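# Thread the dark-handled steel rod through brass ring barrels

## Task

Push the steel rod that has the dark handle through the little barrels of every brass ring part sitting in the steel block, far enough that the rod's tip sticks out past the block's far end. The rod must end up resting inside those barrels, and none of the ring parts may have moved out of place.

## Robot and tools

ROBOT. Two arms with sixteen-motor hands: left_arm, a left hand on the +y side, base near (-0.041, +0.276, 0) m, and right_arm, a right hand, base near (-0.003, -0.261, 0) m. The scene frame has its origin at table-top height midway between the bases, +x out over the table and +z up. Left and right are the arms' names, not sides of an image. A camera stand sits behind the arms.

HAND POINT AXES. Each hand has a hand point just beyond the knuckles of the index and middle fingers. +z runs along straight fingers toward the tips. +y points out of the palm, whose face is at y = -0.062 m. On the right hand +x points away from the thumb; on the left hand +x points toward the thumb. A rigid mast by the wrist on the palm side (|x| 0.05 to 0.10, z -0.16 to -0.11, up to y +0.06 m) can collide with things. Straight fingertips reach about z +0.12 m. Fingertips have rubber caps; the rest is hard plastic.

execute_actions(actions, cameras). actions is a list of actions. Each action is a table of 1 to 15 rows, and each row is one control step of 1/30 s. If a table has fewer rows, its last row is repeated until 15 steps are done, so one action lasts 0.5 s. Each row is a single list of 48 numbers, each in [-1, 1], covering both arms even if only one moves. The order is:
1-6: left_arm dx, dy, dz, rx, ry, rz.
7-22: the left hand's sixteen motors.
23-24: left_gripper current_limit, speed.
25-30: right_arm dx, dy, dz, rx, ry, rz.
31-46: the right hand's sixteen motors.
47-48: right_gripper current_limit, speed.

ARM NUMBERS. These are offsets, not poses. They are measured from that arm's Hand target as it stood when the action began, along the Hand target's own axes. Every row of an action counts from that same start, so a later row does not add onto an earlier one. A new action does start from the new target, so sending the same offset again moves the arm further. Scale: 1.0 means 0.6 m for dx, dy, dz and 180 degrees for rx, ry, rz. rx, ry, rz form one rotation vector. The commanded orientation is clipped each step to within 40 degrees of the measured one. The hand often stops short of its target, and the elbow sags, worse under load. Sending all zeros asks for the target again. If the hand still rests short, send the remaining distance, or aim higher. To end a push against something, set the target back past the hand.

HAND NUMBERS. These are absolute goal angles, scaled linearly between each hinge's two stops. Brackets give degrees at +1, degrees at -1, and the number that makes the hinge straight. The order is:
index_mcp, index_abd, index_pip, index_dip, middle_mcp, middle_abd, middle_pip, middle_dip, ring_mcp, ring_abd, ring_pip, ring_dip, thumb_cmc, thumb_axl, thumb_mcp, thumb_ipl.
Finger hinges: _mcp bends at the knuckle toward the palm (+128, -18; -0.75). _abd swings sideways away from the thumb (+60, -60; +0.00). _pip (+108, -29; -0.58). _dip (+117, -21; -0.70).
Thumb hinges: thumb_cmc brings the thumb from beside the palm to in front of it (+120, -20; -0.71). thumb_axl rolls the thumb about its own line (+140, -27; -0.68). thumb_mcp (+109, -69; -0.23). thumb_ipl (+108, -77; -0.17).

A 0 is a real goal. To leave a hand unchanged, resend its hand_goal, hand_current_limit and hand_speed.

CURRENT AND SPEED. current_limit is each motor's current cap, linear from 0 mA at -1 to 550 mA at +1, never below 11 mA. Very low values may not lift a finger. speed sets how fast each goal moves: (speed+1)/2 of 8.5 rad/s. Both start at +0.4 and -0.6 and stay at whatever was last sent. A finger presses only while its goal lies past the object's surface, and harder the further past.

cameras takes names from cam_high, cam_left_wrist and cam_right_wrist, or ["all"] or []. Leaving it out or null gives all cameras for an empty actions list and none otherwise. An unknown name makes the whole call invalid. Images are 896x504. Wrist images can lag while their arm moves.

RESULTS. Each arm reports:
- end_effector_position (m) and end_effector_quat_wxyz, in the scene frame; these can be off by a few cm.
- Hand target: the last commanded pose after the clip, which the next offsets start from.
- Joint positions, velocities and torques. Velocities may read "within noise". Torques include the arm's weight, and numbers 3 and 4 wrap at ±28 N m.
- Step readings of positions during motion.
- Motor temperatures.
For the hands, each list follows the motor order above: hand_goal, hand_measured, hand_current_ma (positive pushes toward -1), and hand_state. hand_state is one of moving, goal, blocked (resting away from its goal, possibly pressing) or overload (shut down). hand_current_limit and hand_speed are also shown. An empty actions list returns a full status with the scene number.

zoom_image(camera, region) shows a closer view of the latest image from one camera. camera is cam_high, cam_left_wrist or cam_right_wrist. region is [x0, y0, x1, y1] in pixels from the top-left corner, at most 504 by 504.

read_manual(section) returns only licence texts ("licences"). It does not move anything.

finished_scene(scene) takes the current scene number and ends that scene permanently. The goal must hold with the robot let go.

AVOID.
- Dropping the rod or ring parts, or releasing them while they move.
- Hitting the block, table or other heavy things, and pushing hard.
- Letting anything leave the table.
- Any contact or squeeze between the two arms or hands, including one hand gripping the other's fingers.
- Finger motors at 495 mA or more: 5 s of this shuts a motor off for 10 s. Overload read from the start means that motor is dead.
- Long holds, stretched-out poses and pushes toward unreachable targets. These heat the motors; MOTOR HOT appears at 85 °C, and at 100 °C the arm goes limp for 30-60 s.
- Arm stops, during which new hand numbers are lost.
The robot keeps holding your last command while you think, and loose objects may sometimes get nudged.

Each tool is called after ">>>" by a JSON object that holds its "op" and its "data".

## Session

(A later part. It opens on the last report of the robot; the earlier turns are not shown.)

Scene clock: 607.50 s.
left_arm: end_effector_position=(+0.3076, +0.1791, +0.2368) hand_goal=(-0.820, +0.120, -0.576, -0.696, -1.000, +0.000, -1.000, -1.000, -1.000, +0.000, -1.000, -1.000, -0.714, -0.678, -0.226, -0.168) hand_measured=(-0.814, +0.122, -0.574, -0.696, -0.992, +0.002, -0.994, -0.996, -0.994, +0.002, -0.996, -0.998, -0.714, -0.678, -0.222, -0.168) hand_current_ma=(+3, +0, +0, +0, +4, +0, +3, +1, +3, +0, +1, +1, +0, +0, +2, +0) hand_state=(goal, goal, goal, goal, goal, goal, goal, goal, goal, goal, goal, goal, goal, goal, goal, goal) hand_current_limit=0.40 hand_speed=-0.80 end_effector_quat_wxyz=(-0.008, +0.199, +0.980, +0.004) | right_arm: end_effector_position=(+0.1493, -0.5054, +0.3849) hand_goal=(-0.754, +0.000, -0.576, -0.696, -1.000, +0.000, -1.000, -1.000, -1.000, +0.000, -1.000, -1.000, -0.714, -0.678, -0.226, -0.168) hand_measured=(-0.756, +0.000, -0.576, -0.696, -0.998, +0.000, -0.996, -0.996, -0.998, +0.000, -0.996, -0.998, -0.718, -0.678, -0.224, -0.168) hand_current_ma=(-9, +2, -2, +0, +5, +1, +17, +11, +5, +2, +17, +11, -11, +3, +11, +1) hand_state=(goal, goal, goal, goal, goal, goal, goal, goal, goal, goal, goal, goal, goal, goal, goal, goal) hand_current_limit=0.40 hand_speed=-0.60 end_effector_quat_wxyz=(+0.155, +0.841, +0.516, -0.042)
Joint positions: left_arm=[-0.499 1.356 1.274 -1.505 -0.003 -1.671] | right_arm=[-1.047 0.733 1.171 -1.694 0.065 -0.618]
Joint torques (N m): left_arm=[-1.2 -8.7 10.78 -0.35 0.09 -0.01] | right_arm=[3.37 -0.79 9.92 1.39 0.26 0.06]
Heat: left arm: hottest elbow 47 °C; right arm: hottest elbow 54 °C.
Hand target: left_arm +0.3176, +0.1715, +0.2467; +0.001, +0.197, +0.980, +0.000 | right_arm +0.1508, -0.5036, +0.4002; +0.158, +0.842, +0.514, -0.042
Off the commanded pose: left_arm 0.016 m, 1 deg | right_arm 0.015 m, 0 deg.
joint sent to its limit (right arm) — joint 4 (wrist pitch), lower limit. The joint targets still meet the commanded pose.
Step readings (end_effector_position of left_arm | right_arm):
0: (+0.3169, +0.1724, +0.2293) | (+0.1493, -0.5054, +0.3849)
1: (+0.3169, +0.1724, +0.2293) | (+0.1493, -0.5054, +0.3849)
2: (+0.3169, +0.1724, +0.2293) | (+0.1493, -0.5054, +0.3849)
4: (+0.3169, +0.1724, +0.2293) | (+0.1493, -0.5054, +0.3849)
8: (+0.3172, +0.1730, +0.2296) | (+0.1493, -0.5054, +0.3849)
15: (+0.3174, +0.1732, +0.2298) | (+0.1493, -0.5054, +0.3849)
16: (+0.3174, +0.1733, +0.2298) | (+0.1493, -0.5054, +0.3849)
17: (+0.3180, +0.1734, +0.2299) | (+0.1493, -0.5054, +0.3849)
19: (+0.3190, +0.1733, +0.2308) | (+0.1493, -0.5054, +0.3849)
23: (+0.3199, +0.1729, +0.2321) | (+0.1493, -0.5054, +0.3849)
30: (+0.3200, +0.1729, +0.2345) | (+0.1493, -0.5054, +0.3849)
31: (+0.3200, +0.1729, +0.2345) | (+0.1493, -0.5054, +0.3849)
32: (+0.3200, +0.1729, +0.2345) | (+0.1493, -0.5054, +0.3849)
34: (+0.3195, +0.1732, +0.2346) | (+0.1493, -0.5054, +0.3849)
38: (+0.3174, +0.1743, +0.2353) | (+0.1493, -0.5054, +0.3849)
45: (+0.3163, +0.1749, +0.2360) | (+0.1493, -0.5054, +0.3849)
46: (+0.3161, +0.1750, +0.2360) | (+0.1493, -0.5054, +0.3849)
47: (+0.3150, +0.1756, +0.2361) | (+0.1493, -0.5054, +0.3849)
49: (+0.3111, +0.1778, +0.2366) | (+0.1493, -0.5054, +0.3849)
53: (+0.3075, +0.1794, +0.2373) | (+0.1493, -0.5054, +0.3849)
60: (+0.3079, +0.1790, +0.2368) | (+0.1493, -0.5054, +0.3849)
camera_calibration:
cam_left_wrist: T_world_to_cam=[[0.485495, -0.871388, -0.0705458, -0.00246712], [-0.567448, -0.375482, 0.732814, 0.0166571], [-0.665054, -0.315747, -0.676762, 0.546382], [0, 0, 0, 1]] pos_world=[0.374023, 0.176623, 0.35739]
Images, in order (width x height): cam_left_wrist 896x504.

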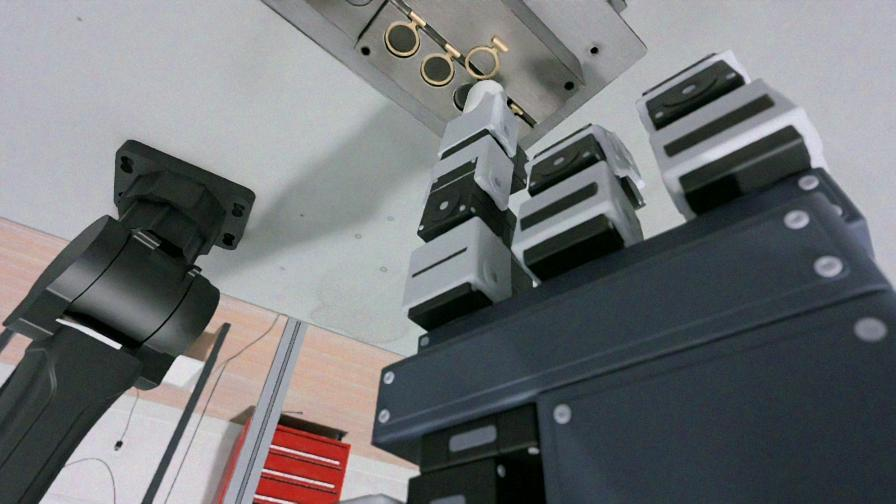

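>>> {"op": "execute_actions", "data": {"actions": [[[0.005,0.01,0,0,0,0,-0.82,0.12,-0.576,-0.696,-1,0,-1,-1,-1,0,-1,-1,-0.714,-0.678,-0.226,-0.168,0.4,-0.8,0,0,0,0,0,0,-0.754,0,-0.576,-0.696,-1,0,-1,-1,-1,0,-1,-1,-0.714,-0.678,-0.226,-0.168,0.4,-0.6],[0.011,0.021,0,0,0,0,-0.82,0.12,-0.576,-0.696,-1,0,-1,-1,-1,0,-1,-1,-0.714,-0.678,-0.226,-0.168,0.4,-0.8,0,0,0,0,0,0,-0.754,0,-0.576,-0.696,-1,0,-1,-1,-1,0,-1,-1,-0.714,-0.678,-0.226,-0.168,0.4,-0.6],[0.0163,0.032,0,0,0,0,-0.82,0.12,-0.576,-0.696,-1,0,-1,-1,-1,0,-1,-1,-0.714,-0.678,-0.226,-0.168,0.4,-0.8,0,0,0,0,0,0,-0.754,0,-0.576,-0.696,-1,0,-1,-1,-1,0,-1,-1,-0.714,-0.678,-0.226,-0.168,0.4,-0.6]],[[0,0,0.015,0,0,0,-0.82,0.12,-0.576,-0.696,-1,0,-1,-1,-1,0,-1,-1,-0.714,-0.678,-0.226,-0.168,0.4,-0.8,0,0,0,0,0,0,-0.754,0,-0.576,-0.696,-1,0,-1,-1,-1,0,-1,-1,-0.714,-0.678,-0.226,-0.168,0.4,-0.6]]], "cameras": ["cam_left_wrist"]}}

>>> {"op": "zoom_image", "data": {"camera": "cam_left_wrist", "region": [410, 20, 570, 160]}}

Scene clock: 609.50 s.
left_arm: end_effector_position=(+0.3149, +0.1915, +0.2374) hand_goal=(-0.820, +0.120, -0.576, -0.696, -1.000, +0.000, -1.000, -1.000, -1.000, +0.000, -1.000, -1.000, -0.714, -0.678, -0.226, -0.168) hand_measured=(-0.814, +0.122, -0.574, -0.696, -0.992, +0.002, -0.994, -0.996, -0.994, +0.002, -0.996, -0.998, -0.714, -0.678, -0.222, -0.168) hand_current_ma=(+2, +0, +0, +0, +4, +0, +3, +1, +3, +0, +1, +1, +0, +0, +2, +0) hand_state=(goal, goal, goal, goal, goal, goal, goal, goal, goal, goal, goal, goal, goal, goal, goal, goal) hand_current_limit=0.40 hand_speed=-0.80 end_effector_quat_wxyz=(-0.003, +0.195, +0.981, +0.002) | right_arm: end_effector_position=(+0.1493, -0.5054, +0.3849) hand_goal=(-0.754, +0.000, -0.576, -0.696, -1.000, +0.000, -1.000, -1.000, -1.000, +0.000, -1.000, -1.000, -0.714, -0.678, -0.226, -0.168) hand_measured=(-0.756, +0.000, -0.576, -0.696, -0.998, +0.000, -0.996, -0.996, -0.998, +0.000, -0.996, -0.998, -0.718, -0.678, -0.224, -0.168) hand_current_ma=(-9, +2, -2, +0, +5, +1, +17, +11, +5, +2, +17, +11, -11, +3, +11, +1) hand_state=(goal, goal, goal, goal, goal, goal, goal, goal, goal, goal, goal, goal, goal, goal, goal, goal) hand_current_limit=0.40 hand_speed=-0.60 end_effector_quat_wxyz=(+0.155, +0.841, +0.516, -0.042)
Joint positions: left_arm=[-0.461 1.353 1.274 -1.498 -0.002 -1.642] | right_arm=[-1.047 0.733 1.171 -1.694 0.065 -0.618]
Joint torques (N m): left_arm=[-0.32 -10.81 7.2 0.49 0.05 0.19] | right_arm=[3.31 -1.14 9.94 1.33 0.23 0.04]
Heat: left arm: hottest elbow 47 °C; right arm: hottest elbow 54 °C.
Hand target: left_arm +0.3160, +0.1930, +0.2377; +0.001, +0.197, +0.980, +0.000 | right_arm +0.1508, -0.5036, +0.4002; +0.158, +0.842, +0.514, -0.042
Off the commanded pose: left_arm 0.002 m, 1 deg | right_arm 0.015 m, 0 deg.
joint sent to its limit (right arm) — joint 4 (wrist pitch), lower limit. The joint targets still meet the commanded pose.
Step readings (end_effector_position of left_arm | right_arm):
0: (+0.3076, +0.1792, +0.2368) | (+0.1493, -0.5054, +0.3849)
1: (+0.3076, +0.1792, +0.2368) | (+0.1493, -0.5054, +0.3849)
2: (+0.3076, +0.1792, +0.2368) | (+0.1493, -0.5054, +0.3849)
4: (+0.3079, +0.1799, +0.2368) | (+0.1493, -0.5054, +0.3849)
8: (+0.3107, +0.1865, +0.2368) | (+0.1493, -0.5054, +0.3849)
15: (+0.3127, +0.1925, +0.2376) | (+0.1493, -0.5054, +0.3849)
16: (+0.3127, +0.1925, +0.2377) | (+0.1493, -0.5054, +0.3849)
17: (+0.3128, +0.1925, +0.2377) | (+0.1493, -0.5054, +0.3849)
19: (+0.3130, +0.1924, +0.2377) | (+0.1493, -0.5054, +0.3849)
23: (+0.3142, +0.1919, +0.2375) | (+0.1493, -0.5054, +0.3849)
30: (+0.3149, +0.1915, +0.2374) | (+0.1493, -0.5054, +0.3849)
camera_calibration:
cam_left_wrist: T_world_to_cam=[[0.493638, -0.867445, -0.0621284, -0.000429429], [-0.570128, -0.376734, 0.730086, 0.0266868], [-0.656715, -0.324977, -0.680526, 0.555607], [0, 0, 0, 1]] pos_world=[0.380302, 0.190241, 0.358594]
Images, in order (width x height): cam_left_wrist 896x504.

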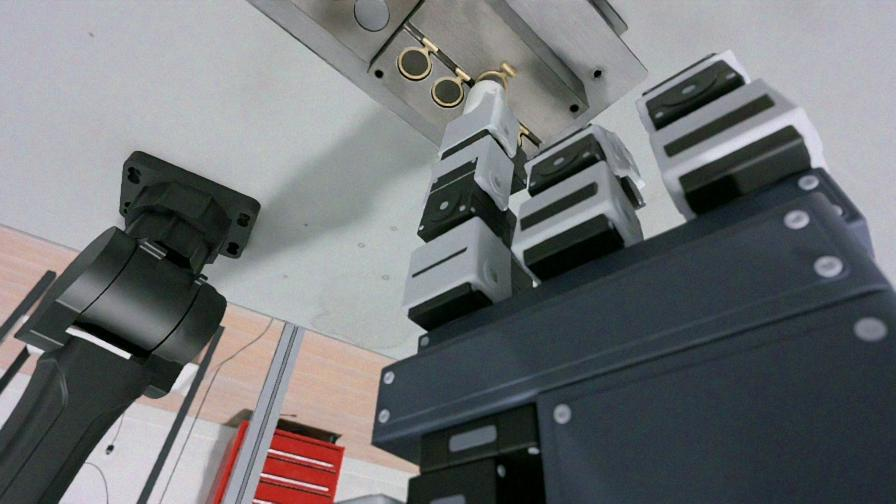

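Scaled by 3.150 from the camera's 896x504 image, which has a finer 1280x720 frame.

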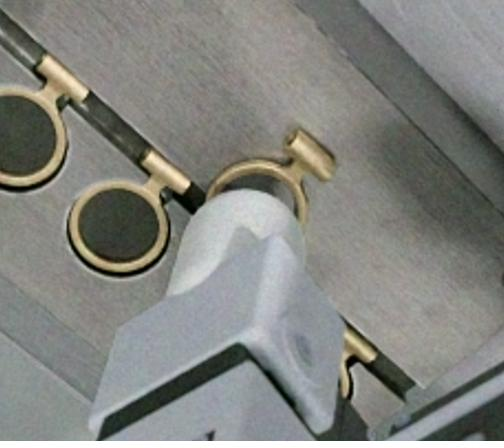

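>>> {"op": "execute_actions", "data": {"actions": [[[0,0,0.008,0,0,0,-0.835,0.12,-0.576,-0.696,-1,0,-1,-1,-1,0,-1,-1,-0.714,-0.678,-0.226,-0.168,0.4,-0.8,0,0,0,0,0,0,-0.754,0,-0.576,-0.696,-1,0,-1,-1,-1,0,-1,-1,-0.714,-0.678,-0.226,-0.168,0.4,-0.6]],[[0,0,0.004,0,0,0,-0.835,0.12,-0.576,-0.696,-1,0,-1,-1,-1,0,-1,-1,-0.714,-0.678,-0.226,-0.168,0.4,-0.8,0,0,0,0,0,0,-0.754,0,-0.576,-0.696,-1,0,-1,-1,-1,0,-1,-1,-0.714,-0.678,-0.226,-0.168,0.4,-0.6]]], "cameras": ["cam_left_wrist"]}}

>>> {"op": "zoom_image", "data": {"camera": "cam_left_wrist", "region": [410, 20, 570, 160]}}

Scene clock: 611.67 s.
left_arm: end_effector_position=(+0.3150, +0.1915, +0.2311) hand_goal=(-0.836, +0.120, -0.576, -0.696, -1.000, +0.000, -1.000, -1.000, -1.000, +0.000, -1.000, -1.000, -0.714, -0.678, -0.226, -0.168) hand_measured=(-0.830, +0.122, -0.574, -0.696, -0.992, +0.002, -0.994, -0.996, -0.994, +0.002, -0.996, -0.998, -0.714, -0.678, -0.222, -0.168) hand_current_ma=(+4, +0, +0, +0, +4, +0, +3, +1, +3, +0, +1, +1, +0, +0, +2, +0) hand_state=(goal, goal, goal, goal, goal, goal, goal, goal, goal, goal, goal, goal, goal, goal, goal, goal) hand_current_limit=0.40 hand_speed=-0.80 end_effector_quat_wxyz=(-0.002, +0.195, +0.981, +0.002) | right_arm: end_effector_position=(+0.1493, -0.5054, +0.3849) hand_goal=(-0.754, +0.000, -0.576, -0.696, -1.000, +0.000, -1.000, -1.000, -1.000, +0.000, -1.000, -1.000, -0.714, -0.678, -0.226, -0.168) hand_measured=(-0.756, +0.000, -0.576, -0.696, -0.998, +0.000, -0.996, -0.996, -0.998, +0.000, -0.996, -0.998, -0.718, -0.678, -0.224, -0.168) hand_current_ma=(-9, +2, -2, +0, +5, +1, +17, +11, +5, +2, +17, +11, -11, +3, +11, +1) hand_state=(goal, goal, goal, goal, goal, goal, goal, goal, goal, goal, goal, goal, goal, goal, goal, goal) hand_current_limit=0.40 hand_speed=-0.60 end_effector_quat_wxyz=(+0.155, +0.841, +0.516, -0.042)
Joint positions: left_arm=[-0.461 1.353 1.257 -1.479 -0.002 -1.642] | right_arm=[-1.047 0.733 1.171 -1.694 0.065 -0.618]
Joint torques (N m): left_arm=[-0.73 -10.7 7.08 0.42 0.03 0.19] | right_arm=[3.02 -1.85 10.03 1.2 0.25 0.03]
Heat: left arm: hottest elbow 47 °C; right arm: hottest elbow 54 °C.
Hand target: left_arm +0.3160, +0.1930, +0.2305; +0.001, +0.197, +0.980, +0.000 | right_arm +0.1508, -0.5036, +0.4002; +0.158, +0.842, +0.514, -0.042
Off the commanded pose: left_arm 0.002 m, 1 deg | right_arm 0.015 m, 0 deg.
joint sent to its limit (right arm) — joint 4 (wrist pitch), lower limit. The joint targets still meet the commanded pose.
Step readings (end_effector_position of left_arm | right_arm):
0: (+0.3149, +0.1915, +0.2374) | (+0.1493, -0.5054, +0.3849)
1: (+0.3150, +0.1915, +0.2374) | (+0.1493, -0.5054, +0.3849)
2: (+0.3151, +0.1914, +0.2371) | (+0.1493, -0.5054, +0.3849)
4: (+0.3154, +0.1913, +0.2362) | (+0.1493, -0.5054, +0.3849)
8: (+0.3149, +0.1915, +0.2338) | (+0.1493, -0.5054, +0.3849)
15: (+0.3150, +0.1915, +0.2333) | (+0.1493, -0.5054, +0.3849)
16: (+0.3151, +0.1914, +0.2333) | (+0.1493, -0.5054, +0.3849)
17: (+0.3152, +0.1914, +0.2333) | (+0.1493, -0.5054, +0.3849)
19: (+0.3154, +0.1913, +0.2328) | (+0.1493, -0.5054, +0.3849)
23: (+0.3150, +0.1915, +0.2314) | (+0.1493, -0.5054, +0.3849)
30: (+0.3150, +0.1915, +0.2311) | (+0.1493, -0.5054, +0.3849)
camera_calibration:
cam_left_wrist: T_world_to_cam=[[0.493778, -0.867521, -0.0599293, -0.00143608], [-0.571879, -0.375875, 0.729159, 0.0319619], [-0.655086, -0.32577, -0.681716, 0.551237], [0, 0, 0, 1]] pos_world=[0.380095, 0.190344, 0.352395]
Images, in order (width x height): cam_left_wrist 896x504.

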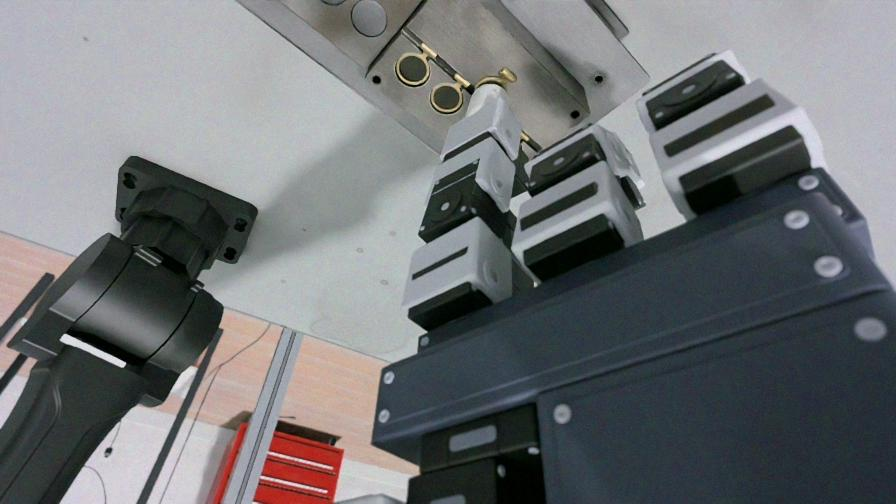

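Scaled by 3.150 from the camera's 896x504 image, which has a finer 1280x720 frame.

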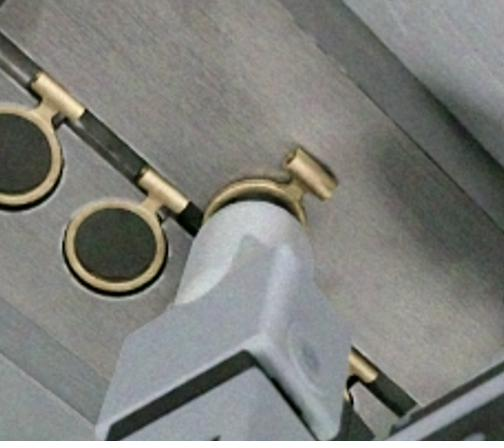

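>>> {"op": "execute_actions", "data": {"actions": [[[0,0,0.003,0,0,0,-0.835,0.12,-0.576,-0.696,-1,0,-1,-1,-1,0,-1,-1,-0.714,-0.678,-0.226,-0.168,0.4,-0.8,0,0,0,0,0,0,-0.754,0,-0.576,-0.696,-1,0,-1,-1,-1,0,-1,-1,-0.714,-0.678,-0.226,-0.168,0.4,-0.6]],[[0,0,0.003,0,0,0,-0.835,0.12,-0.576,-0.696,-1,0,-1,-1,-1,0,-1,-1,-0.714,-0.678,-0.226,-0.168,0.4,-0.8,0,0,0,0,0,0,-0.754,0,-0.576,-0.696,-1,0,-1,-1,-1,0,-1,-1,-0.714,-0.678,-0.226,-0.168,0.4,-0.6]],[[0,0,0,0,0,0,-0.845,0.095,-0.576,-0.696,-1,0,-1,-1,-1,0,-1,-1,-0.714,-0.678,-0.226,-0.168,0.4,-0.93,0,0,0,0,0,0,-0.754,0,-0.576,-0.696,-1,0,-1,-1,-1,0,-1,-1,-0.714,-0.678,-0.226,-0.168,0.4,-0.6]]], "cameras": ["cam_left_wrist"]}}

>>> {"op": "zoom_image", "data": {"camera": "cam_left_wrist", "region": [410, 20, 570, 160]}}

Scene clock: 613.97 s.
left_arm: end_effector_position=(+0.3158, +0.1911, +0.2299) hand_goal=(-0.846, +0.094, -0.576, -0.696, -1.000, +0.000, -1.000, -1.000, -1.000, +0.000, -1.000, -1.000, -0.714, -0.678, -0.226, -0.168) hand_measured=(-0.832, +0.108, -0.574, -0.696, -0.992, +0.002, -0.994, -0.996, -0.994, +0.002, -0.996, -0.998, -0.714, -0.678, -0.222, -0.168) hand_current_ma=(+10, +9, +0, +0, +4, +0, +3, +1, +3, +0, +1, +1, +0, +0, +2, +0) hand_state=(goal, goal, goal, goal, goal, goal, goal, goal, goal, goal, goal, goal, goal, goal, goal, goal) hand_current_limit=0.40 hand_speed=-0.93 end_effector_quat_wxyz=(+0.001, +0.195, +0.981, +0.001) | right_arm: end_effector_position=(+0.1493, -0.5054, +0.3849) hand_goal=(-0.754, +0.000, -0.576, -0.696, -1.000, +0.000, -1.000, -1.000, -1.000, +0.000, -1.000, -1.000, -0.714, -0.678, -0.226, -0.168) hand_measured=(-0.756, +0.000, -0.576, -0.696, -0.998, +0.000, -0.996, -0.996, -0.998, +0.000, -0.996, -0.998, -0.718, -0.678, -0.224, -0.168) hand_current_ma=(-9, +2, -2, +0, +5, +1, +17, +11, +5, +2, +17, +11, -11, +3, +11, +1) hand_state=(goal, goal, goal, goal, goal, goal, goal, goal, goal, goal, goal, goal, goal, goal, goal, goal) hand_current_limit=0.40 hand_speed=-0.60 end_effector_quat_wxyz=(+0.155, +0.841, +0.516, -0.042)
Joint positions: left_arm=[-0.461 1.352 1.253 -1.47 -0.002 -1.64] | right_arm=[-1.047 0.733 1.171 -1.694 0.065 -0.618]
Joint torques (N m): left_arm=[-0.44 -10.29 6.78 0.43 0.08 0.17] | right_arm=[3.14 -1.26 10.07 1.18 0.23 0.01]
Heat: left arm: hottest elbow 46 °C; right arm: hottest elbow 54 °C.
Hand target: left_arm +0.3159, +0.1930, +0.2268; +0.001, +0.197, +0.980, +0.000 | right_arm +0.1508, -0.5036, +0.4002; +0.158, +0.842, +0.514, -0.042
Off the commanded pose: left_arm 0.004 m, 0 deg | right_arm 0.015 m, 0 deg.
joint sent to its limit (right arm) — joint 4 (wrist pitch), lower limit. The joint targets still meet the commanded pose.
Step readings (end_effector_position of left_arm | right_arm):
0: (+0.3150, +0.1915, +0.2311) | (+0.1493, -0.5054, +0.3849)
1: (+0.3150, +0.1915, +0.2311) | (+0.1493, -0.5054, +0.3849)
2: (+0.3151, +0.1914, +0.2311) | (+0.1493, -0.5054, +0.3849)
4: (+0.3154, +0.1913, +0.2310) | (+0.1493, -0.5054, +0.3849)
8: (+0.3152, +0.1914, +0.2299) | (+0.1493, -0.5054, +0.3849)
15: (+0.3152, +0.1914, +0.2299) | (+0.1493, -0.5054, +0.3849)
16: (+0.3152, +0.1914, +0.2299) | (+0.1493, -0.5054, +0.3849)
17: (+0.3153, +0.1913, +0.2299) | (+0.1493, -0.5054, +0.3849)
19: (+0.3154, +0.1913, +0.2299) | (+0.1493, -0.5054, +0.3849)
23: (+0.3154, +0.1913, +0.2299) | (+0.1493, -0.5054, +0.3849)
30: (+0.3153, +0.1914, +0.2297) | (+0.1493, -0.5054, +0.3849)
31: (+0.3153, +0.1914, +0.2297) | (+0.1493, -0.5054, +0.3849)
32: (+0.3154, +0.1913, +0.2298) | (+0.1493, -0.5054, +0.3849)
34: (+0.3158, +0.1911, +0.2298) | (+0.1493, -0.5054, +0.3849)
38: (+0.3158, +0.1911, +0.2299) | (+0.1493, -0.5054, +0.3849)
45: (+0.3158, +0.1911, +0.2299) | (+0.1493, -0.5054, +0.3849)
camera_calibration:
cam_left_wrist: T_world_to_cam=[[0.493115, -0.868228, -0.0549254, -0.00302728], [-0.576222, -0.373265, 0.727077, 0.0345005], [-0.651771, -0.326884, -0.684355, 0.550662], [0, 0, 0, 1]] pos_world=[0.380278, 0.190252, 0.351598]
Images, in order (width x height): cam_left_wrist 896x504.

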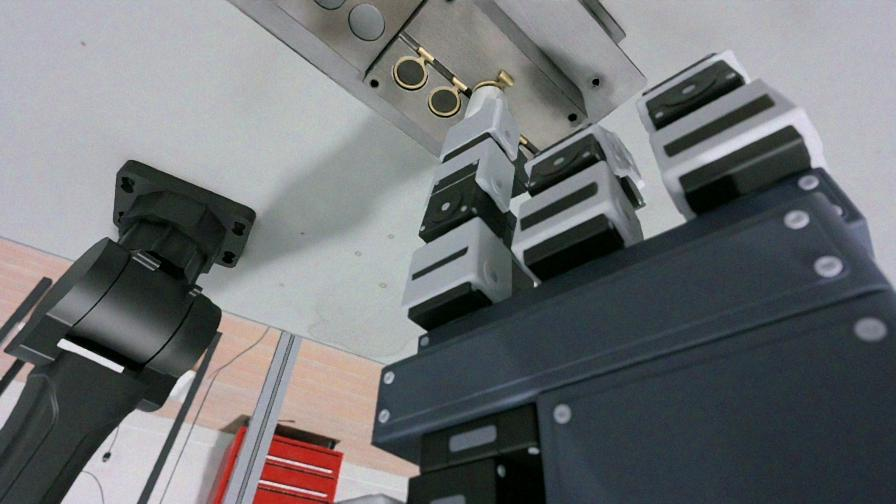

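Scaled by 3.150 from the camera's 896x504 image, which has a finer 1280x720 frame.

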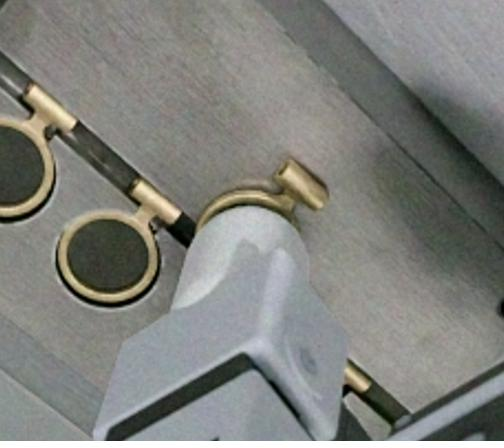

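>>> {"op": "execute_actions", "data": {"actions": [[[0,0,0,0,0,0,-0.858,0.065,-0.576,-0.696,-1,0,-1,-1,-1,0,-1,-1,-0.714,-0.678,-0.226,-0.168,0.4,-0.93,0,0,0,0,0,0,-0.754,0,-0.576,-0.696,-1,0,-1,-1,-1,0,-1,-1,-0.714,-0.678,-0.226,-0.168,0.4,-0.6]],[[0,0,0,0,0,0,-0.87,0.035,-0.576,-0.696,-1,0,-1,-1,-1,0,-1,-1,-0.714,-0.678,-0.226,-0.168,0.4,-0.93,0,0,0,0,0,0,-0.754,0,-0.576,-0.696,-1,0,-1,-1,-1,0,-1,-1,-0.714,-0.678,-0.226,-0.168,0.4,-0.6]]], "cameras": ["cam_left_wrist"]}}

>>> {"op": "zoom_image", "data": {"camera": "cam_left_wrist", "region": [410, 20, 570, 160]}}

Scene clock: 615.63 s.
left_arm: end_effector_position=(+0.3171, +0.1907, +0.2303) hand_goal=(-0.870, +0.034, -0.576, -0.696, -1.000, +0.000, -1.000, -1.000, -1.000, +0.000, -1.000, -1.000, -0.714, -0.678, -0.226, -0.168) hand_measured=(-0.838, +0.070, -0.570, -0.694, -0.992, +0.002, -0.994, -0.996, -0.994, +0.002, -0.996, -0.998, -0.714, -0.678, -0.222, -0.168) hand_current_ma=(+43, +40, +3, +1, +4, +0, +3, +1, +3, +0, +1, +1, +0, +0, +2, +0) hand_state=(blocked, blocked, goal, goal, goal, goal, goal, goal, goal, goal, goal, goal, goal, goal, goal, goal) hand_current_limit=0.40 hand_speed=-0.93 end_effector_quat_wxyz=(+0.005, +0.196, +0.981, +0.000) | right_arm: end_effector_position=(+0.1493, -0.5054, +0.3849) hand_goal=(-0.754, +0.000, -0.576, -0.696, -1.000, +0.000, -1.000, -1.000, -1.000, +0.000, -1.000, -1.000, -0.714, -0.678, -0.226, -0.168) hand_measured=(-0.756, +0.000, -0.576, -0.696, -0.998, +0.000, -0.996, -0.996, -0.998, +0.000, -0.996, -0.998, -0.718, -0.678, -0.224, -0.168) hand_current_ma=(-9, +2, -2, +0, +5, +1, +17, +11, +5, +2, +17, +11, -11, +3, +11, +1) hand_state=(goal, goal, goal, goal, goal, goal, goal, goal, goal, goal, goal, goal, goal, goal, goal, goal) hand_current_limit=0.40 hand_speed=-0.60 end_effector_quat_wxyz=(+0.155, +0.841, +0.516, -0.042)
Joint positions: left_arm=[-0.461 1.35 1.253 -1.465 -0.003 -1.639] | right_arm=[-1.047 0.733 1.171 -1.694 0.065 -0.618]
Joint torques (N m): left_arm=[-0.56 -10.11 6.84 0.29 0.11 0.15] | right_arm=[3.49 -1.32 10.18 1.25 0.24 0.07]
Heat: left arm: hottest elbow 46 °C; right arm: hottest elbow 54 °C.
Hand target: left_arm +0.3160, +0.1930, +0.2268; +0.001, +0.198, +0.980, +0.000 | right_arm +0.1508, -0.5036, +0.4002; +0.158, +0.842, +0.514, -0.042
Off the commanded pose: left_arm 0.004 m, 0 deg | right_arm 0.015 m, 0 deg.
joint sent to its limit (right arm) — joint 4 (wrist pitch), lower limit. The joint targets still meet the commanded pose.
Step readings (end_effector_position of left_arm | right_arm):
0: (+0.3158, +0.1911, +0.2299) | (+0.1493, -0.5054, +0.3849)
1: (+0.3159, +0.1910, +0.2299) | (+0.1493, -0.5054, +0.3849)
2: (+0.3160, +0.1910, +0.2299) | (+0.1493, -0.5054, +0.3849)
4: (+0.3164, +0.1908, +0.2299) | (+0.1493, -0.5054, +0.3849)
8: (+0.3166, +0.1907, +0.2299) | (+0.1493, -0.5054, +0.3849)
15: (+0.3166, +0.1907, +0.2299) | (+0.1493, -0.5054, +0.3849)
16: (+0.3166, +0.1907, +0.2299) | (+0.1493, -0.5054, +0.3849)
17: (+0.3166, +0.1908, +0.2299) | (+0.1493, -0.5054, +0.3849)
19: (+0.3168, +0.1908, +0.2302) | (+0.1493, -0.5054, +0.3849)
23: (+0.3170, +0.1908, +0.2304) | (+0.1493, -0.5054, +0.3849)
30: (+0.3171, +0.1907, +0.2303) | (+0.1493, -0.5054, +0.3849)
camera_calibration:
cam_left_wrist: T_world_to_cam=[[0.492425, -0.868926, -0.0498495, -0.00478158], [-0.581562, -0.371105, 0.723925, 0.0368542], [-0.647536, -0.327488, -0.688076, 0.551274], [0, 0, 0, 1]] pos_world=[0.380758, 0.190058, 0.3524]
Images, in order (width x height): cam_left_wrist 896x504.

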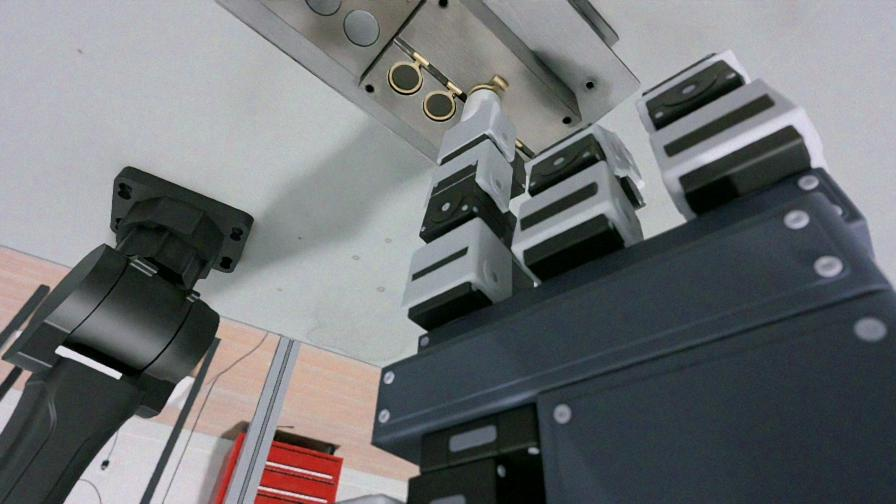

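Scaled by 3.150 from the camera's 896x504 image, which has a finer 1280x720 frame.

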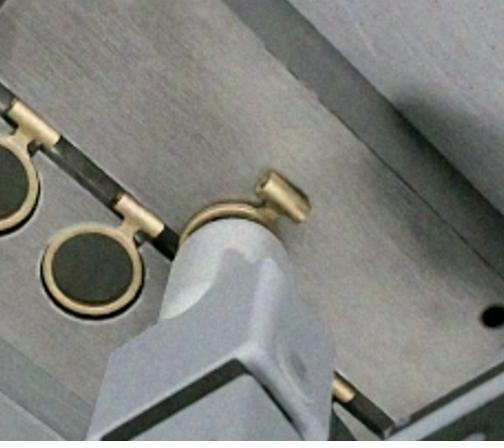

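>>> {"op": "execute_actions", "data": {"actions": [[[0,0,0,0,0,0,-0.885,0.0,-0.576,-0.696,-1,0,-1,-1,-1,0,-1,-1,-0.714,-0.678,-0.226,-0.168,0.4,-0.93,0,0,0,0,0,0,-0.754,0,-0.576,-0.696,-1,0,-1,-1,-1,0,-1,-1,-0.714,-0.678,-0.226,-0.168,0.4,-0.6]],[[0,0,0,0,0,0,-0.9,-0.03,-0.576,-0.696,-1,0,-1,-1,-1,0,-1,-1,-0.714,-0.678,-0.226,-0.168,0.4,-0.93,0,0,0,0,0,0,-0.754,0,-0.576,-0.696,-1,0,-1,-1,-1,0,-1,-1,-0.714,-0.678,-0.226,-0.168,0.4,-0.6]]], "cameras": ["cam_left_wrist"]}}

>>> {"op": "zoom_image", "data": {"camera": "cam_left_wrist", "region": [410, 20, 570, 160]}}

Scene clock: 617.33 s.
left_arm: end_effector_position=(+0.3160, +0.1912, +0.2289) hand_goal=(-0.900, -0.030, -0.576, -0.696, -1.000, +0.000, -1.000, -1.000, -1.000, +0.000, -1.000, -1.000, -0.714, -0.678, -0.226, -0.168) hand_measured=(-0.894, -0.026, -0.572, -0.694, -0.992, +0.002, -0.994, -0.996, -0.994, +0.002, -0.996, -0.998, -0.714, -0.678, -0.222, -0.168) hand_current_ma=(+4, +1, +1, +1, +4, +0, +3, +1, +3, +0, +1, +1, +0, +0, +2, +0) hand_state=(goal, goal, goal, goal, goal, goal, goal, goal, goal, goal, goal, goal, goal, goal, goal, goal) hand_current_limit=0.40 hand_speed=-0.93 end_effector_quat_wxyz=(+0.003, +0.196, +0.981, +0.000) | right_arm: end_effector_position=(+0.1493, -0.5054, +0.3849) hand_goal=(-0.754, +0.000, -0.576, -0.696, -1.000, +0.000, -1.000, -1.000, -1.000, +0.000, -1.000, -1.000, -0.714, -0.678, -0.226, -0.168) hand_measured=(-0.756, +0.000, -0.576, -0.696, -0.998, +0.000, -0.996, -0.996, -0.998, +0.000, -0.996, -0.998, -0.718, -0.678, -0.224, -0.168) hand_current_ma=(-9, +2, -2, +0, +5, +1, +17, +11, +5, +2, +17, +11, -11, +3, +11, +1) hand_state=(goal, goal, goal, goal, goal, goal, goal, goal, goal, goal, goal, goal, goal, goal, goal, goal) hand_current_limit=0.40 hand_speed=-0.60 end_effector_quat_wxyz=(+0.155, +0.841, +0.516, -0.042)
Joint positions: left_arm=[-0.46 1.35 1.249 -1.464 -0.002 -1.639] | right_arm=[-1.047 0.733 1.171 -1.694 0.065 -0.618]
Joint torques (N m): left_arm=[-0.26 -10.17 7.06 0.21 0.07 0.14] | right_arm=[3.25 -1.2 9.88 1.11 0.27 0.07]
Heat: left arm: hottest elbow 46 °C; right arm: hottest elbow 54 °C.
Hand target: left_arm +0.3160, +0.1931, +0.2269; +0.001, +0.197, +0.980, +0.000 | right_arm +0.1508, -0.5036, +0.4002; +0.158, +0.842, +0.514, -0.042
Off the commanded pose: left_arm 0.003 m, 0 deg | right_arm 0.015 m, 0 deg.
joint sent to its limit (right arm) — joint 4 (wrist pitch), lower limit. The joint targets still meet the commanded pose.
Step readings (end_effector_position of left_arm | right_arm):
0: (+0.3171, +0.1907, +0.2303) | (+0.1493, -0.5054, +0.3849)
1: (+0.3171, +0.1907, +0.2303) | (+0.1493, -0.5054, +0.3849)
2: (+0.3171, +0.1908, +0.2304) | (+0.1493, -0.5054, +0.3849)
4: (+0.3175, +0.1910, +0.2306) | (+0.1493, -0.5054, +0.3849)
8: (+0.3174, +0.1910, +0.2307) | (+0.1493, -0.5054, +0.3849)
15: (+0.3174, +0.1910, +0.2307) | (+0.1493, -0.5054, +0.3849)
16: (+0.3174, +0.1910, +0.2307) | (+0.1493, -0.5054, +0.3849)
17: (+0.3174, +0.1910, +0.2307) | (+0.1493, -0.5054, +0.3849)
19: (+0.3174, +0.1908, +0.2306) | (+0.1493, -0.5054, +0.3849)
23: (+0.3160, +0.1912, +0.2289) | (+0.1493, -0.5054, +0.3849)
30: (+0.3160, +0.1912, +0.2289) | (+0.1493, -0.5054, +0.3849)
camera_calibration:
cam_left_wrist: T_world_to_cam=[[0.492287, -0.86889, -0.0517959, -0.00344657], [-0.579135, -0.371382, 0.725725, 0.036259], [-0.649812, -0.327269, -0.686032, 0.549963], [0, 0, 0, 1]] pos_world=[0.380068, 0.190457, 0.350799]
Images, in order (width x height): cam_left_wrist 896x504.

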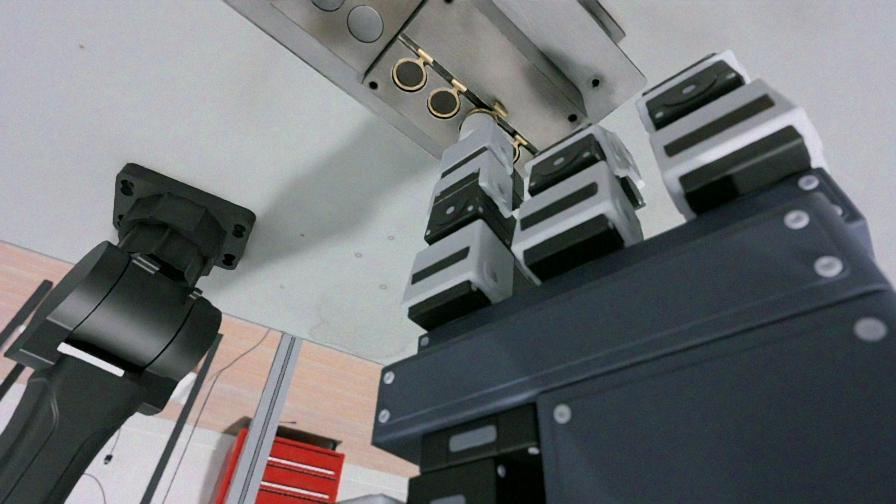

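Scaled by 3.150 from the camera's 896x504 image, which has a finer 1280x720 frame.

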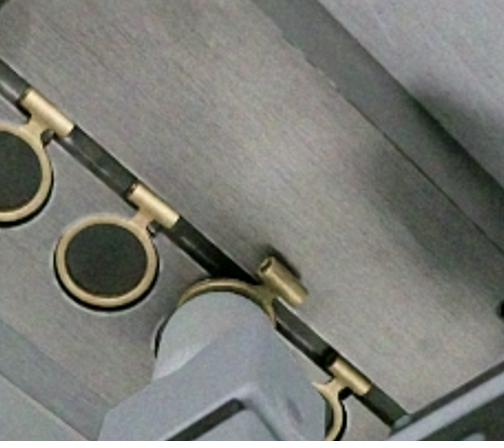

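>>> {"op": "execute_actions", "data": {"actions": [[[0,0,0,0,0,0,-0.91,-0.065,-0.576,-0.696,-1,0,-1,-1,-1,0,-1,-1,-0.714,-0.678,-0.226,-0.168,0.4,-0.94,0,0,0,0,0,0,-0.754,0,-0.576,-0.696,-1,0,-1,-1,-1,0,-1,-1,-0.714,-0.678,-0.226,-0.168,0.4,-0.6]]], "cameras": ["cam_left_wrist"]}}

>>> {"op": "zoom_image", "data": {"camera": "cam_left_wrist", "region": [410, 20, 570, 160]}}

Scene clock: 618.63 s.
left_arm: end_effector_position=(+0.3160, +0.1912, +0.2289) hand_goal=(-0.910, -0.066, -0.576, -0.696, -1.000, +0.000, -1.000, -1.000, -1.000, +0.000, -1.000, -1.000, -0.714, -0.678, -0.226, -0.168) hand_measured=(-0.902, -0.062, -0.572, -0.694, -0.992, +0.002, -0.994, -0.996, -0.994, +0.002, -0.996, -0.998, -0.714, -0.678, -0.222, -0.168) hand_current_ma=(+5, +1, +1, +1, +4, +0, +3, +1, +3, +0, +1, +1, +0, +0, +2, +0) hand_state=(goal, goal, goal, goal, goal, goal, goal, goal, goal, goal, goal, goal, goal, goal, goal, goal) hand_current_limit=0.40 hand_speed=-0.94 end_effector_quat_wxyz=(+0.003, +0.196, +0.981, +0.000) | right_arm: end_effector_position=(+0.1493, -0.5054, +0.3849) hand_goal=(-0.754, +0.000, -0.576, -0.696, -1.000, +0.000, -1.000, -1.000, -1.000, +0.000, -1.000, -1.000, -0.714, -0.678, -0.226, -0.168) hand_measured=(-0.756, +0.000, -0.576, -0.696, -0.998, +0.000, -0.996, -0.996, -0.998, +0.000, -0.996, -0.998, -0.718, -0.678, -0.224, -0.168) hand_current_ma=(-9, +2, -2, +0, +5, +1, +17, +11, +5, +2, +17, +11, -11, +3, +11, +1) hand_state=(goal, goal, goal, goal, goal, goal, goal, goal, goal, goal, goal, goal, goal, goal, goal, goal) hand_current_limit=0.40 hand_speed=-0.60 end_effector_quat_wxyz=(+0.155, +0.841, +0.516, -0.042)
Joint positions: left_arm=[-0.46 1.35 1.249 -1.464 -0.002 -1.639] | right_arm=[-1.047 0.733 1.171 -1.694 0.065 -0.618]
Joint torques (N m): left_arm=[-0.73 -9.88 7.2 0.32 0.06 0.15] | right_arm=[3.6 -0.56 10.06 1.31 0.27 0.07]
Heat: left arm: hottest elbow 46 °C; right arm: hottest elbow 54 °C.
Hand target: left_arm +0.3160, +0.1931, +0.2269; +0.001, +0.197, +0.980, +0.000 | right_arm +0.1508, -0.5036, +0.4002; +0.158, +0.842, +0.514, -0.042
Off the commanded pose: left_arm 0.003 m, 0 deg | right_arm 0.015 m, 0 deg.
joint sent to its limit (right arm) — joint 4 (wrist pitch), lower limit. The joint targets still meet the commanded pose.
Step readings (end_effector_position of left_arm | right_arm):
0: (+0.3160, +0.1912, +0.2289) | (+0.1493, -0.5054, +0.3849)
1: (+0.3160, +0.1912, +0.2289) | (+0.1493, -0.5054, +0.3849)
2: (+0.3160, +0.1912, +0.2289) | (+0.1493, -0.5054, +0.3849)
4: (+0.3160, +0.1912, +0.2289) | (+0.1493, -0.5054, +0.3849)
8: (+0.3160, +0.1912, +0.2289) | (+0.1493, -0.5054, +0.3849)
15: (+0.3160, +0.1912, +0.2289) | (+0.1493, -0.5054, +0.3849)
camera_calibration:
cam_left_wrist: T_world_to_cam=[[0.492287, -0.86889, -0.0517959, -0.00344657], [-0.579135, -0.371382, 0.725725, 0.036259], [-0.649812, -0.327269, -0.686032, 0.549963], [0, 0, 0, 1]] pos_world=[0.380068, 0.190457, 0.350799]
Images, in order (width x height): cam_left_wrist 896x504.

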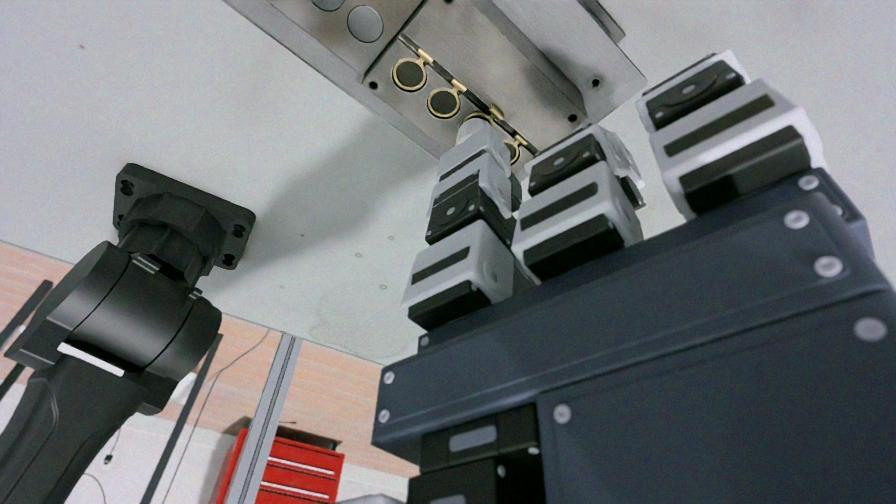

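Scaled by 3.150 from the camera's 896x504 image, which has a finer 1280x720 frame.

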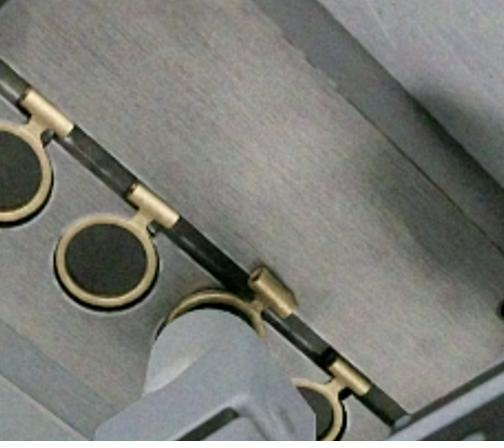

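>>> {"op": "execute_actions", "data": {"actions": [[[0,0,-0.022,0,-0.02,0,-0.91,-0.065,-0.576,-0.696,-1,0,-1,-1,-1,0,-1,-1,-0.714,-0.678,-0.226,-0.168,0.4,-0.94,0,0,0,0,0,0,-0.754,0,-0.576,-0.696,-1,0,-1,-1,-1,0,-1,-1,-0.714,-0.678,-0.226,-0.168,0.4,-0.6]],[[0,0,-0.015,0,0,0,-0.91,-0.3,-0.576,-0.696,-1,0,-1,-1,-1,0,-1,-1,-0.714,-0.678,-0.226,-0.168,0.4,-0.8,0,0,0,0,0,0,-0.754,0,-0.576,-0.696,-1,0,-1,-1,-1,0,-1,-1,-0.714,-0.678,-0.226,-0.168,0.4,-0.6]]], "cameras": ["cam_left_wrist"]}}

>>> {"op": "zoom_image", "data": {"camera": "cam_left_wrist", "region": [410, 50, 530, 150]}}

Scene clock: 620.60 s.
left_arm: end_effector_position=(+0.3126, +0.1929, +0.2409) hand_goal=(-0.910, -0.300, -0.576, -0.696, -1.000, +0.000, -1.000, -1.000, -1.000, +0.000, -1.000, -1.000, -0.714, -0.678, -0.226, -0.168) hand_measured=(-0.902, -0.294, -0.572, -0.694, -0.992, +0.002, -0.994, -0.996, -0.994, +0.002, -0.996, -0.998, -0.714, -0.678, -0.222, -0.168) hand_current_ma=(+5, +2, +1, +1, +4, +0, +3, +1, +3, +0, +1, +1, +0, +0, +2, +0) hand_state=(goal, goal, goal, goal, goal, goal, goal, goal, goal, goal, goal, goal, goal, goal, goal, goal) hand_current_limit=0.40 hand_speed=-0.80 end_effector_quat_wxyz=(+0.025, +0.196, +0.980, -0.006) | right_arm: end_effector_position=(+0.1493, -0.5054, +0.3849) hand_goal=(-0.754, +0.000, -0.576, -0.696, -1.000, +0.000, -1.000, -1.000, -1.000, +0.000, -1.000, -1.000, -0.714, -0.678, -0.226, -0.168) hand_measured=(-0.756, +0.000, -0.576, -0.696, -0.998, +0.000, -0.996, -0.996, -0.998, +0.000, -0.996, -0.998, -0.718, -0.678, -0.224, -0.168) hand_current_ma=(-9, +2, -2, +0, +5, +1, +17, +11, +5, +2, +17, +11, -11, +3, +11, +1) hand_state=(goal, goal, goal, goal, goal, goal, goal, goal, goal, goal, goal, goal, goal, goal, goal, goal) hand_current_limit=0.40 hand_speed=-0.60 end_effector_quat_wxyz=(+0.155, +0.841, +0.516, -0.042)
Joint positions: left_arm=[-0.46 1.307 1.243 -1.456 -0.002 -1.639] | right_arm=[-1.047 0.733 1.171 -1.694 0.065 -0.618]
Joint torques (N m): left_arm=[-1.08 -9.76 8.87 0.09 -0.11 0.17] | right_arm=[3.49 -0.79 10.19 1.17 0.28 0.07]
Heat: left arm: hottest elbow 46 °C; right arm: hottest elbow 54 °C.
Hand target: left_arm +0.3154, +0.1932, +0.2490; +0.032, +0.197, +0.980, -0.006 | right_arm +0.1508, -0.5036, +0.4002; +0.158, +0.842, +0.514, -0.042
Off the commanded pose: left_arm 0.009 m, 1 deg | right_arm 0.015 m, 0 deg.
joint sent to its limit (right arm) — joint 4 (wrist pitch), lower limit. The joint targets still meet the commanded pose.
Step readings (end_effector_position of left_arm | right_arm):
0: (+0.3160, +0.1912, +0.2289) | (+0.1493, -0.5054, +0.3849)
1: (+0.3160, +0.1912, +0.2289) | (+0.1493, -0.5054, +0.3849)
2: (+0.3161, +0.1912, +0.2291) | (+0.1493, -0.5054, +0.3849)
4: (+0.3161, +0.1912, +0.2298) | (+0.1493, -0.5054, +0.3849)
8: (+0.3151, +0.1917, +0.2359) | (+0.1493, -0.5054, +0.3849)
15: (+0.3143, +0.1920, +0.2408) | (+0.1493, -0.5054, +0.3849)
16: (+0.3143, +0.1920, +0.2408) | (+0.1493, -0.5054, +0.3849)
17: (+0.3143, +0.1920, +0.2408) | (+0.1493, -0.5054, +0.3849)
19: (+0.3143, +0.1920, +0.2408) | (+0.1493, -0.5054, +0.3849)
23: (+0.3132, +0.1926, +0.2409) | (+0.1493, -0.5054, +0.3849)
30: (+0.3126, +0.1929, +0.2409) | (+0.1493, -0.5054, +0.3849)
camera_calibration:
cam_left_wrist: T_world_to_cam=[[0.493646, -0.869548, -0.0141566, -0.00892419], [-0.608283, -0.356868, 0.708969, 0.0364971], [-0.621534, -0.341369, -0.705098, 0.554981], [0, 0, 0, 1]] pos_world=[0.371546, 0.194718, 0.365314]
Images, in order (width x height): cam_left_wrist 896x504.

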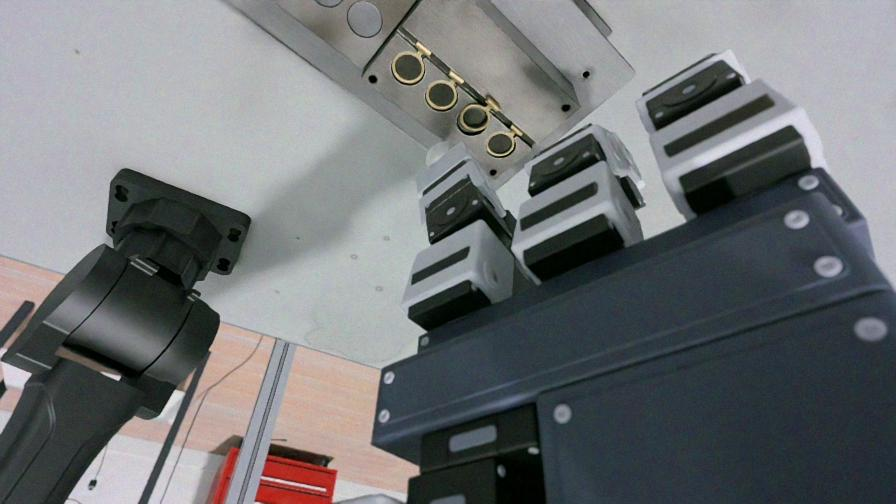

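Scaled by 4.200 from the camera's 896x504 image, which has a finer 1280x720 frame.

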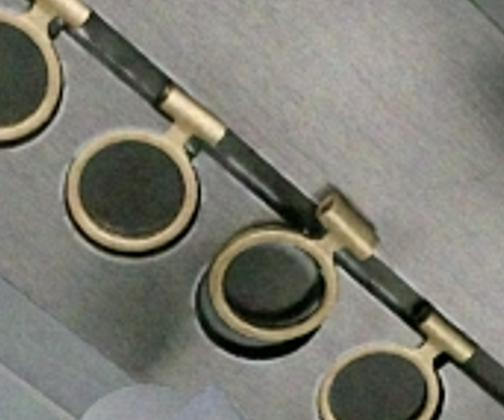

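>>> {"op": "execute_actions", "data": {"actions": [[[0,0,-0.01,0,0,0,-0.9,0,-0.576,-0.696,-1,0,-1,-1,-1,0,-1,-1,-0.714,-0.678,-0.226,-0.168,0.4,-0.8,0,0,0,0,0,0,-0.754,0,-0.576,-0.696,-1,0,-1,-1,-1,0,-1,-1,-0.714,-0.678,-0.226,-0.168,0.4,-0.6]],[[0.0023,-0.001,0,0,0.02,0,-0.9,0,-0.576,-0.696,-1,0,-1,-1,-1,0,-1,-1,-0.714,-0.678,-0.226,-0.168,0.4,-0.8,0,0,0,0,0,0,-0.754,0,-0.576,-0.696,-1,0,-1,-1,-1,0,-1,-1,-0.714,-0.678,-0.226,-0.168,0.4,-0.6]],[[0,0,0.028,0,0,0,-0.9,0,-0.576,-0.696,-1,0,-1,-1,-1,0,-1,-1,-0.714,-0.678,-0.226,-0.168,0.4,-0.8,0,0,0,0,0,0,-0.754,0,-0.576,-0.696,-1,0,-1,-1,-1,0,-1,-1,-0.714,-0.678,-0.226,-0.168,0.4,-0.6]]], "cameras": ["cam_left_wrist"]}}

>>> {"op": "zoom_image", "data": {"camera": "cam_left_wrist", "region": [410, 20, 570, 160]}}

Scene clock: 623.97 s.
left_arm: end_effector_position=(+0.3087, +0.1949, +0.2430) hand_goal=(-0.900, +0.000, -0.576, -0.696, -1.000, +0.000, -1.000, -1.000, -1.000, +0.000, -1.000, -1.000, -0.714, -0.678, -0.226, -0.168) hand_measured=(-0.898, -0.002, -0.572, -0.694, -0.992, +0.002, -0.994, -0.996, -0.994, +0.002, -0.996, -0.998, -0.714, -0.678, -0.222, -0.168) hand_current_ma=(+0, -1, +1, +1, +4, +0, +3, +1, +3, +0, +1, +1, +0, +0, +2, +0) hand_state=(goal, goal, goal, goal, goal, goal, goal, goal, goal, goal, goal, goal, goal, goal, goal, goal) hand_current_limit=0.40 hand_speed=-0.80 end_effector_quat_wxyz=(+0.005, +0.196, +0.981, +0.000) | right_arm: end_effector_position=(+0.1493, -0.5054, +0.3849) hand_goal=(-0.754, +0.000, -0.576, -0.696, -1.000, +0.000, -1.000, -1.000, -1.000, +0.000, -1.000, -1.000, -0.714, -0.678, -0.226, -0.168) hand_measured=(-0.756, +0.000, -0.576, -0.696, -0.998, +0.000, -0.996, -0.996, -0.998, +0.000, -0.996, -0.998, -0.718, -0.678, -0.224, -0.168) hand_current_ma=(-9, +2, -2, +0, +5, +1, +17, +11, +5, +2, +17, +11, -11, +3, +11, +1) hand_state=(goal, goal, goal, goal, goal, goal, goal, goal, goal, goal, goal, goal, goal, goal, goal, goal) hand_current_limit=0.40 hand_speed=-0.60 end_effector_quat_wxyz=(+0.155, +0.841, +0.516, -0.042)
Joint positions: left_arm=[-0.46 1.323 1.261 -1.5 -0.003 -1.639] | right_arm=[-1.047 0.733 1.171 -1.694 0.065 -0.618]
Joint torques (N m): left_arm=[-0.91 -8.12 7.77 0.61 0.06 0.12] | right_arm=[2.55 -1.55 9.95 1.25 0.22 0.04]
Heat: left arm: hottest elbow 47 °C; right arm: hottest elbow 54 °C.
Hand target: left_arm +0.3136, +0.1934, +0.2381; +0.001, +0.197, +0.980, +0.000 | right_arm +0.1508, -0.5036, +0.4002; +0.158, +0.842, +0.514, -0.042
Off the commanded pose: left_arm 0.007 m, 0 deg | right_arm 0.015 m, 0 deg.
joint sent to its limit (right arm) — joint 4 (wrist pitch), lower limit. The joint targets still meet the commanded pose.
Step readings (end_effector_position of left_arm | right_arm):
0: (+0.3126, +0.1929, +0.2409) | (+0.1493, -0.5054, +0.3849)
1: (+0.3126, +0.1929, +0.2409) | (+0.1493, -0.5054, +0.3849)
2: (+0.3122, +0.1931, +0.2409) | (+0.1493, -0.5054, +0.3849)
4: (+0.3111, +0.1937, +0.2411) | (+0.1493, -0.5054, +0.3849)
8: (+0.3096, +0.1945, +0.2412) | (+0.1493, -0.5054, +0.3849)
15: (+0.3092, +0.1947, +0.2412) | (+0.1493, -0.5054, +0.3849)
16: (+0.3090, +0.1948, +0.2412) | (+0.1493, -0.5054, +0.3849)
17: (+0.3079, +0.1953, +0.2415) | (+0.1493, -0.5054, +0.3849)
19: (+0.3045, +0.1970, +0.2425) | (+0.1493, -0.5054, +0.3849)
23: (+0.3020, +0.1982, +0.2450) | (+0.1493, -0.5054, +0.3849)
30: (+0.3023, +0.1981, +0.2450) | (+0.1493, -0.5054, +0.3849)
31: (+0.3023, +0.1981, +0.2448) | (+0.1493, -0.5054, +0.3849)
32: (+0.3023, +0.1981, +0.2448) | (+0.1493, -0.5054, +0.3849)
34: (+0.3037, +0.1974, +0.2445) | (+0.1493, -0.5054, +0.3849)
38: (+0.3072, +0.1957, +0.2437) | (+0.1493, -0.5054, +0.3849)
45: (+0.3086, +0.1950, +0.2431) | (+0.1493, -0.5054, +0.3849)
camera_calibration:
cam_left_wrist: T_world_to_cam=[[0.492445, -0.868957, -0.0491127, 0.0034563], [-0.581542, -0.370499, 0.724251, 0.0241276], [-0.647539, -0.328092, -0.687785, 0.555995], [0, 0, 0, 1]] pos_world=[0.372358, 0.19436, 0.365101]
Images, in order (width x height): cam_left_wrist 896x504.

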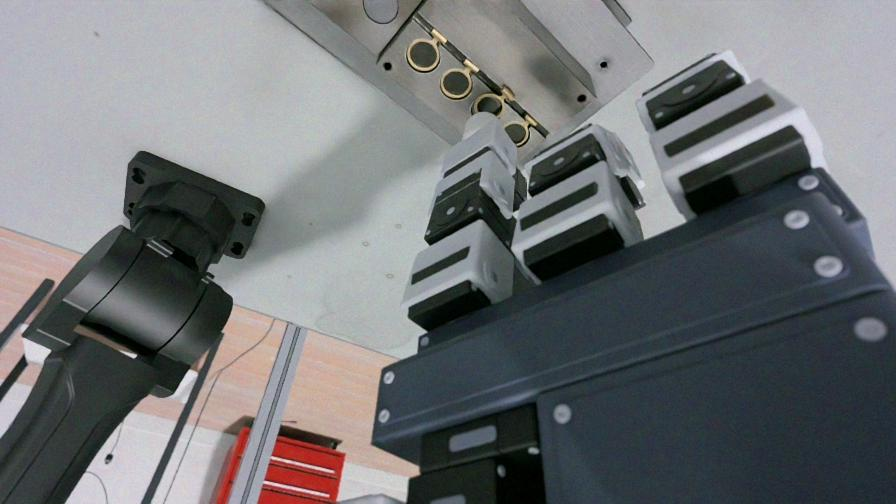

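Scaled by 3.150 from the camera's 896x504 image, which has a finer 1280x720 frame.

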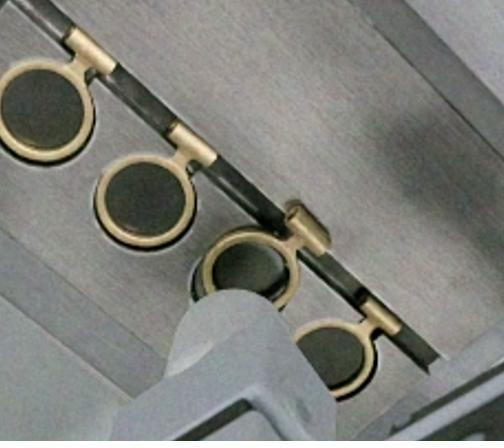

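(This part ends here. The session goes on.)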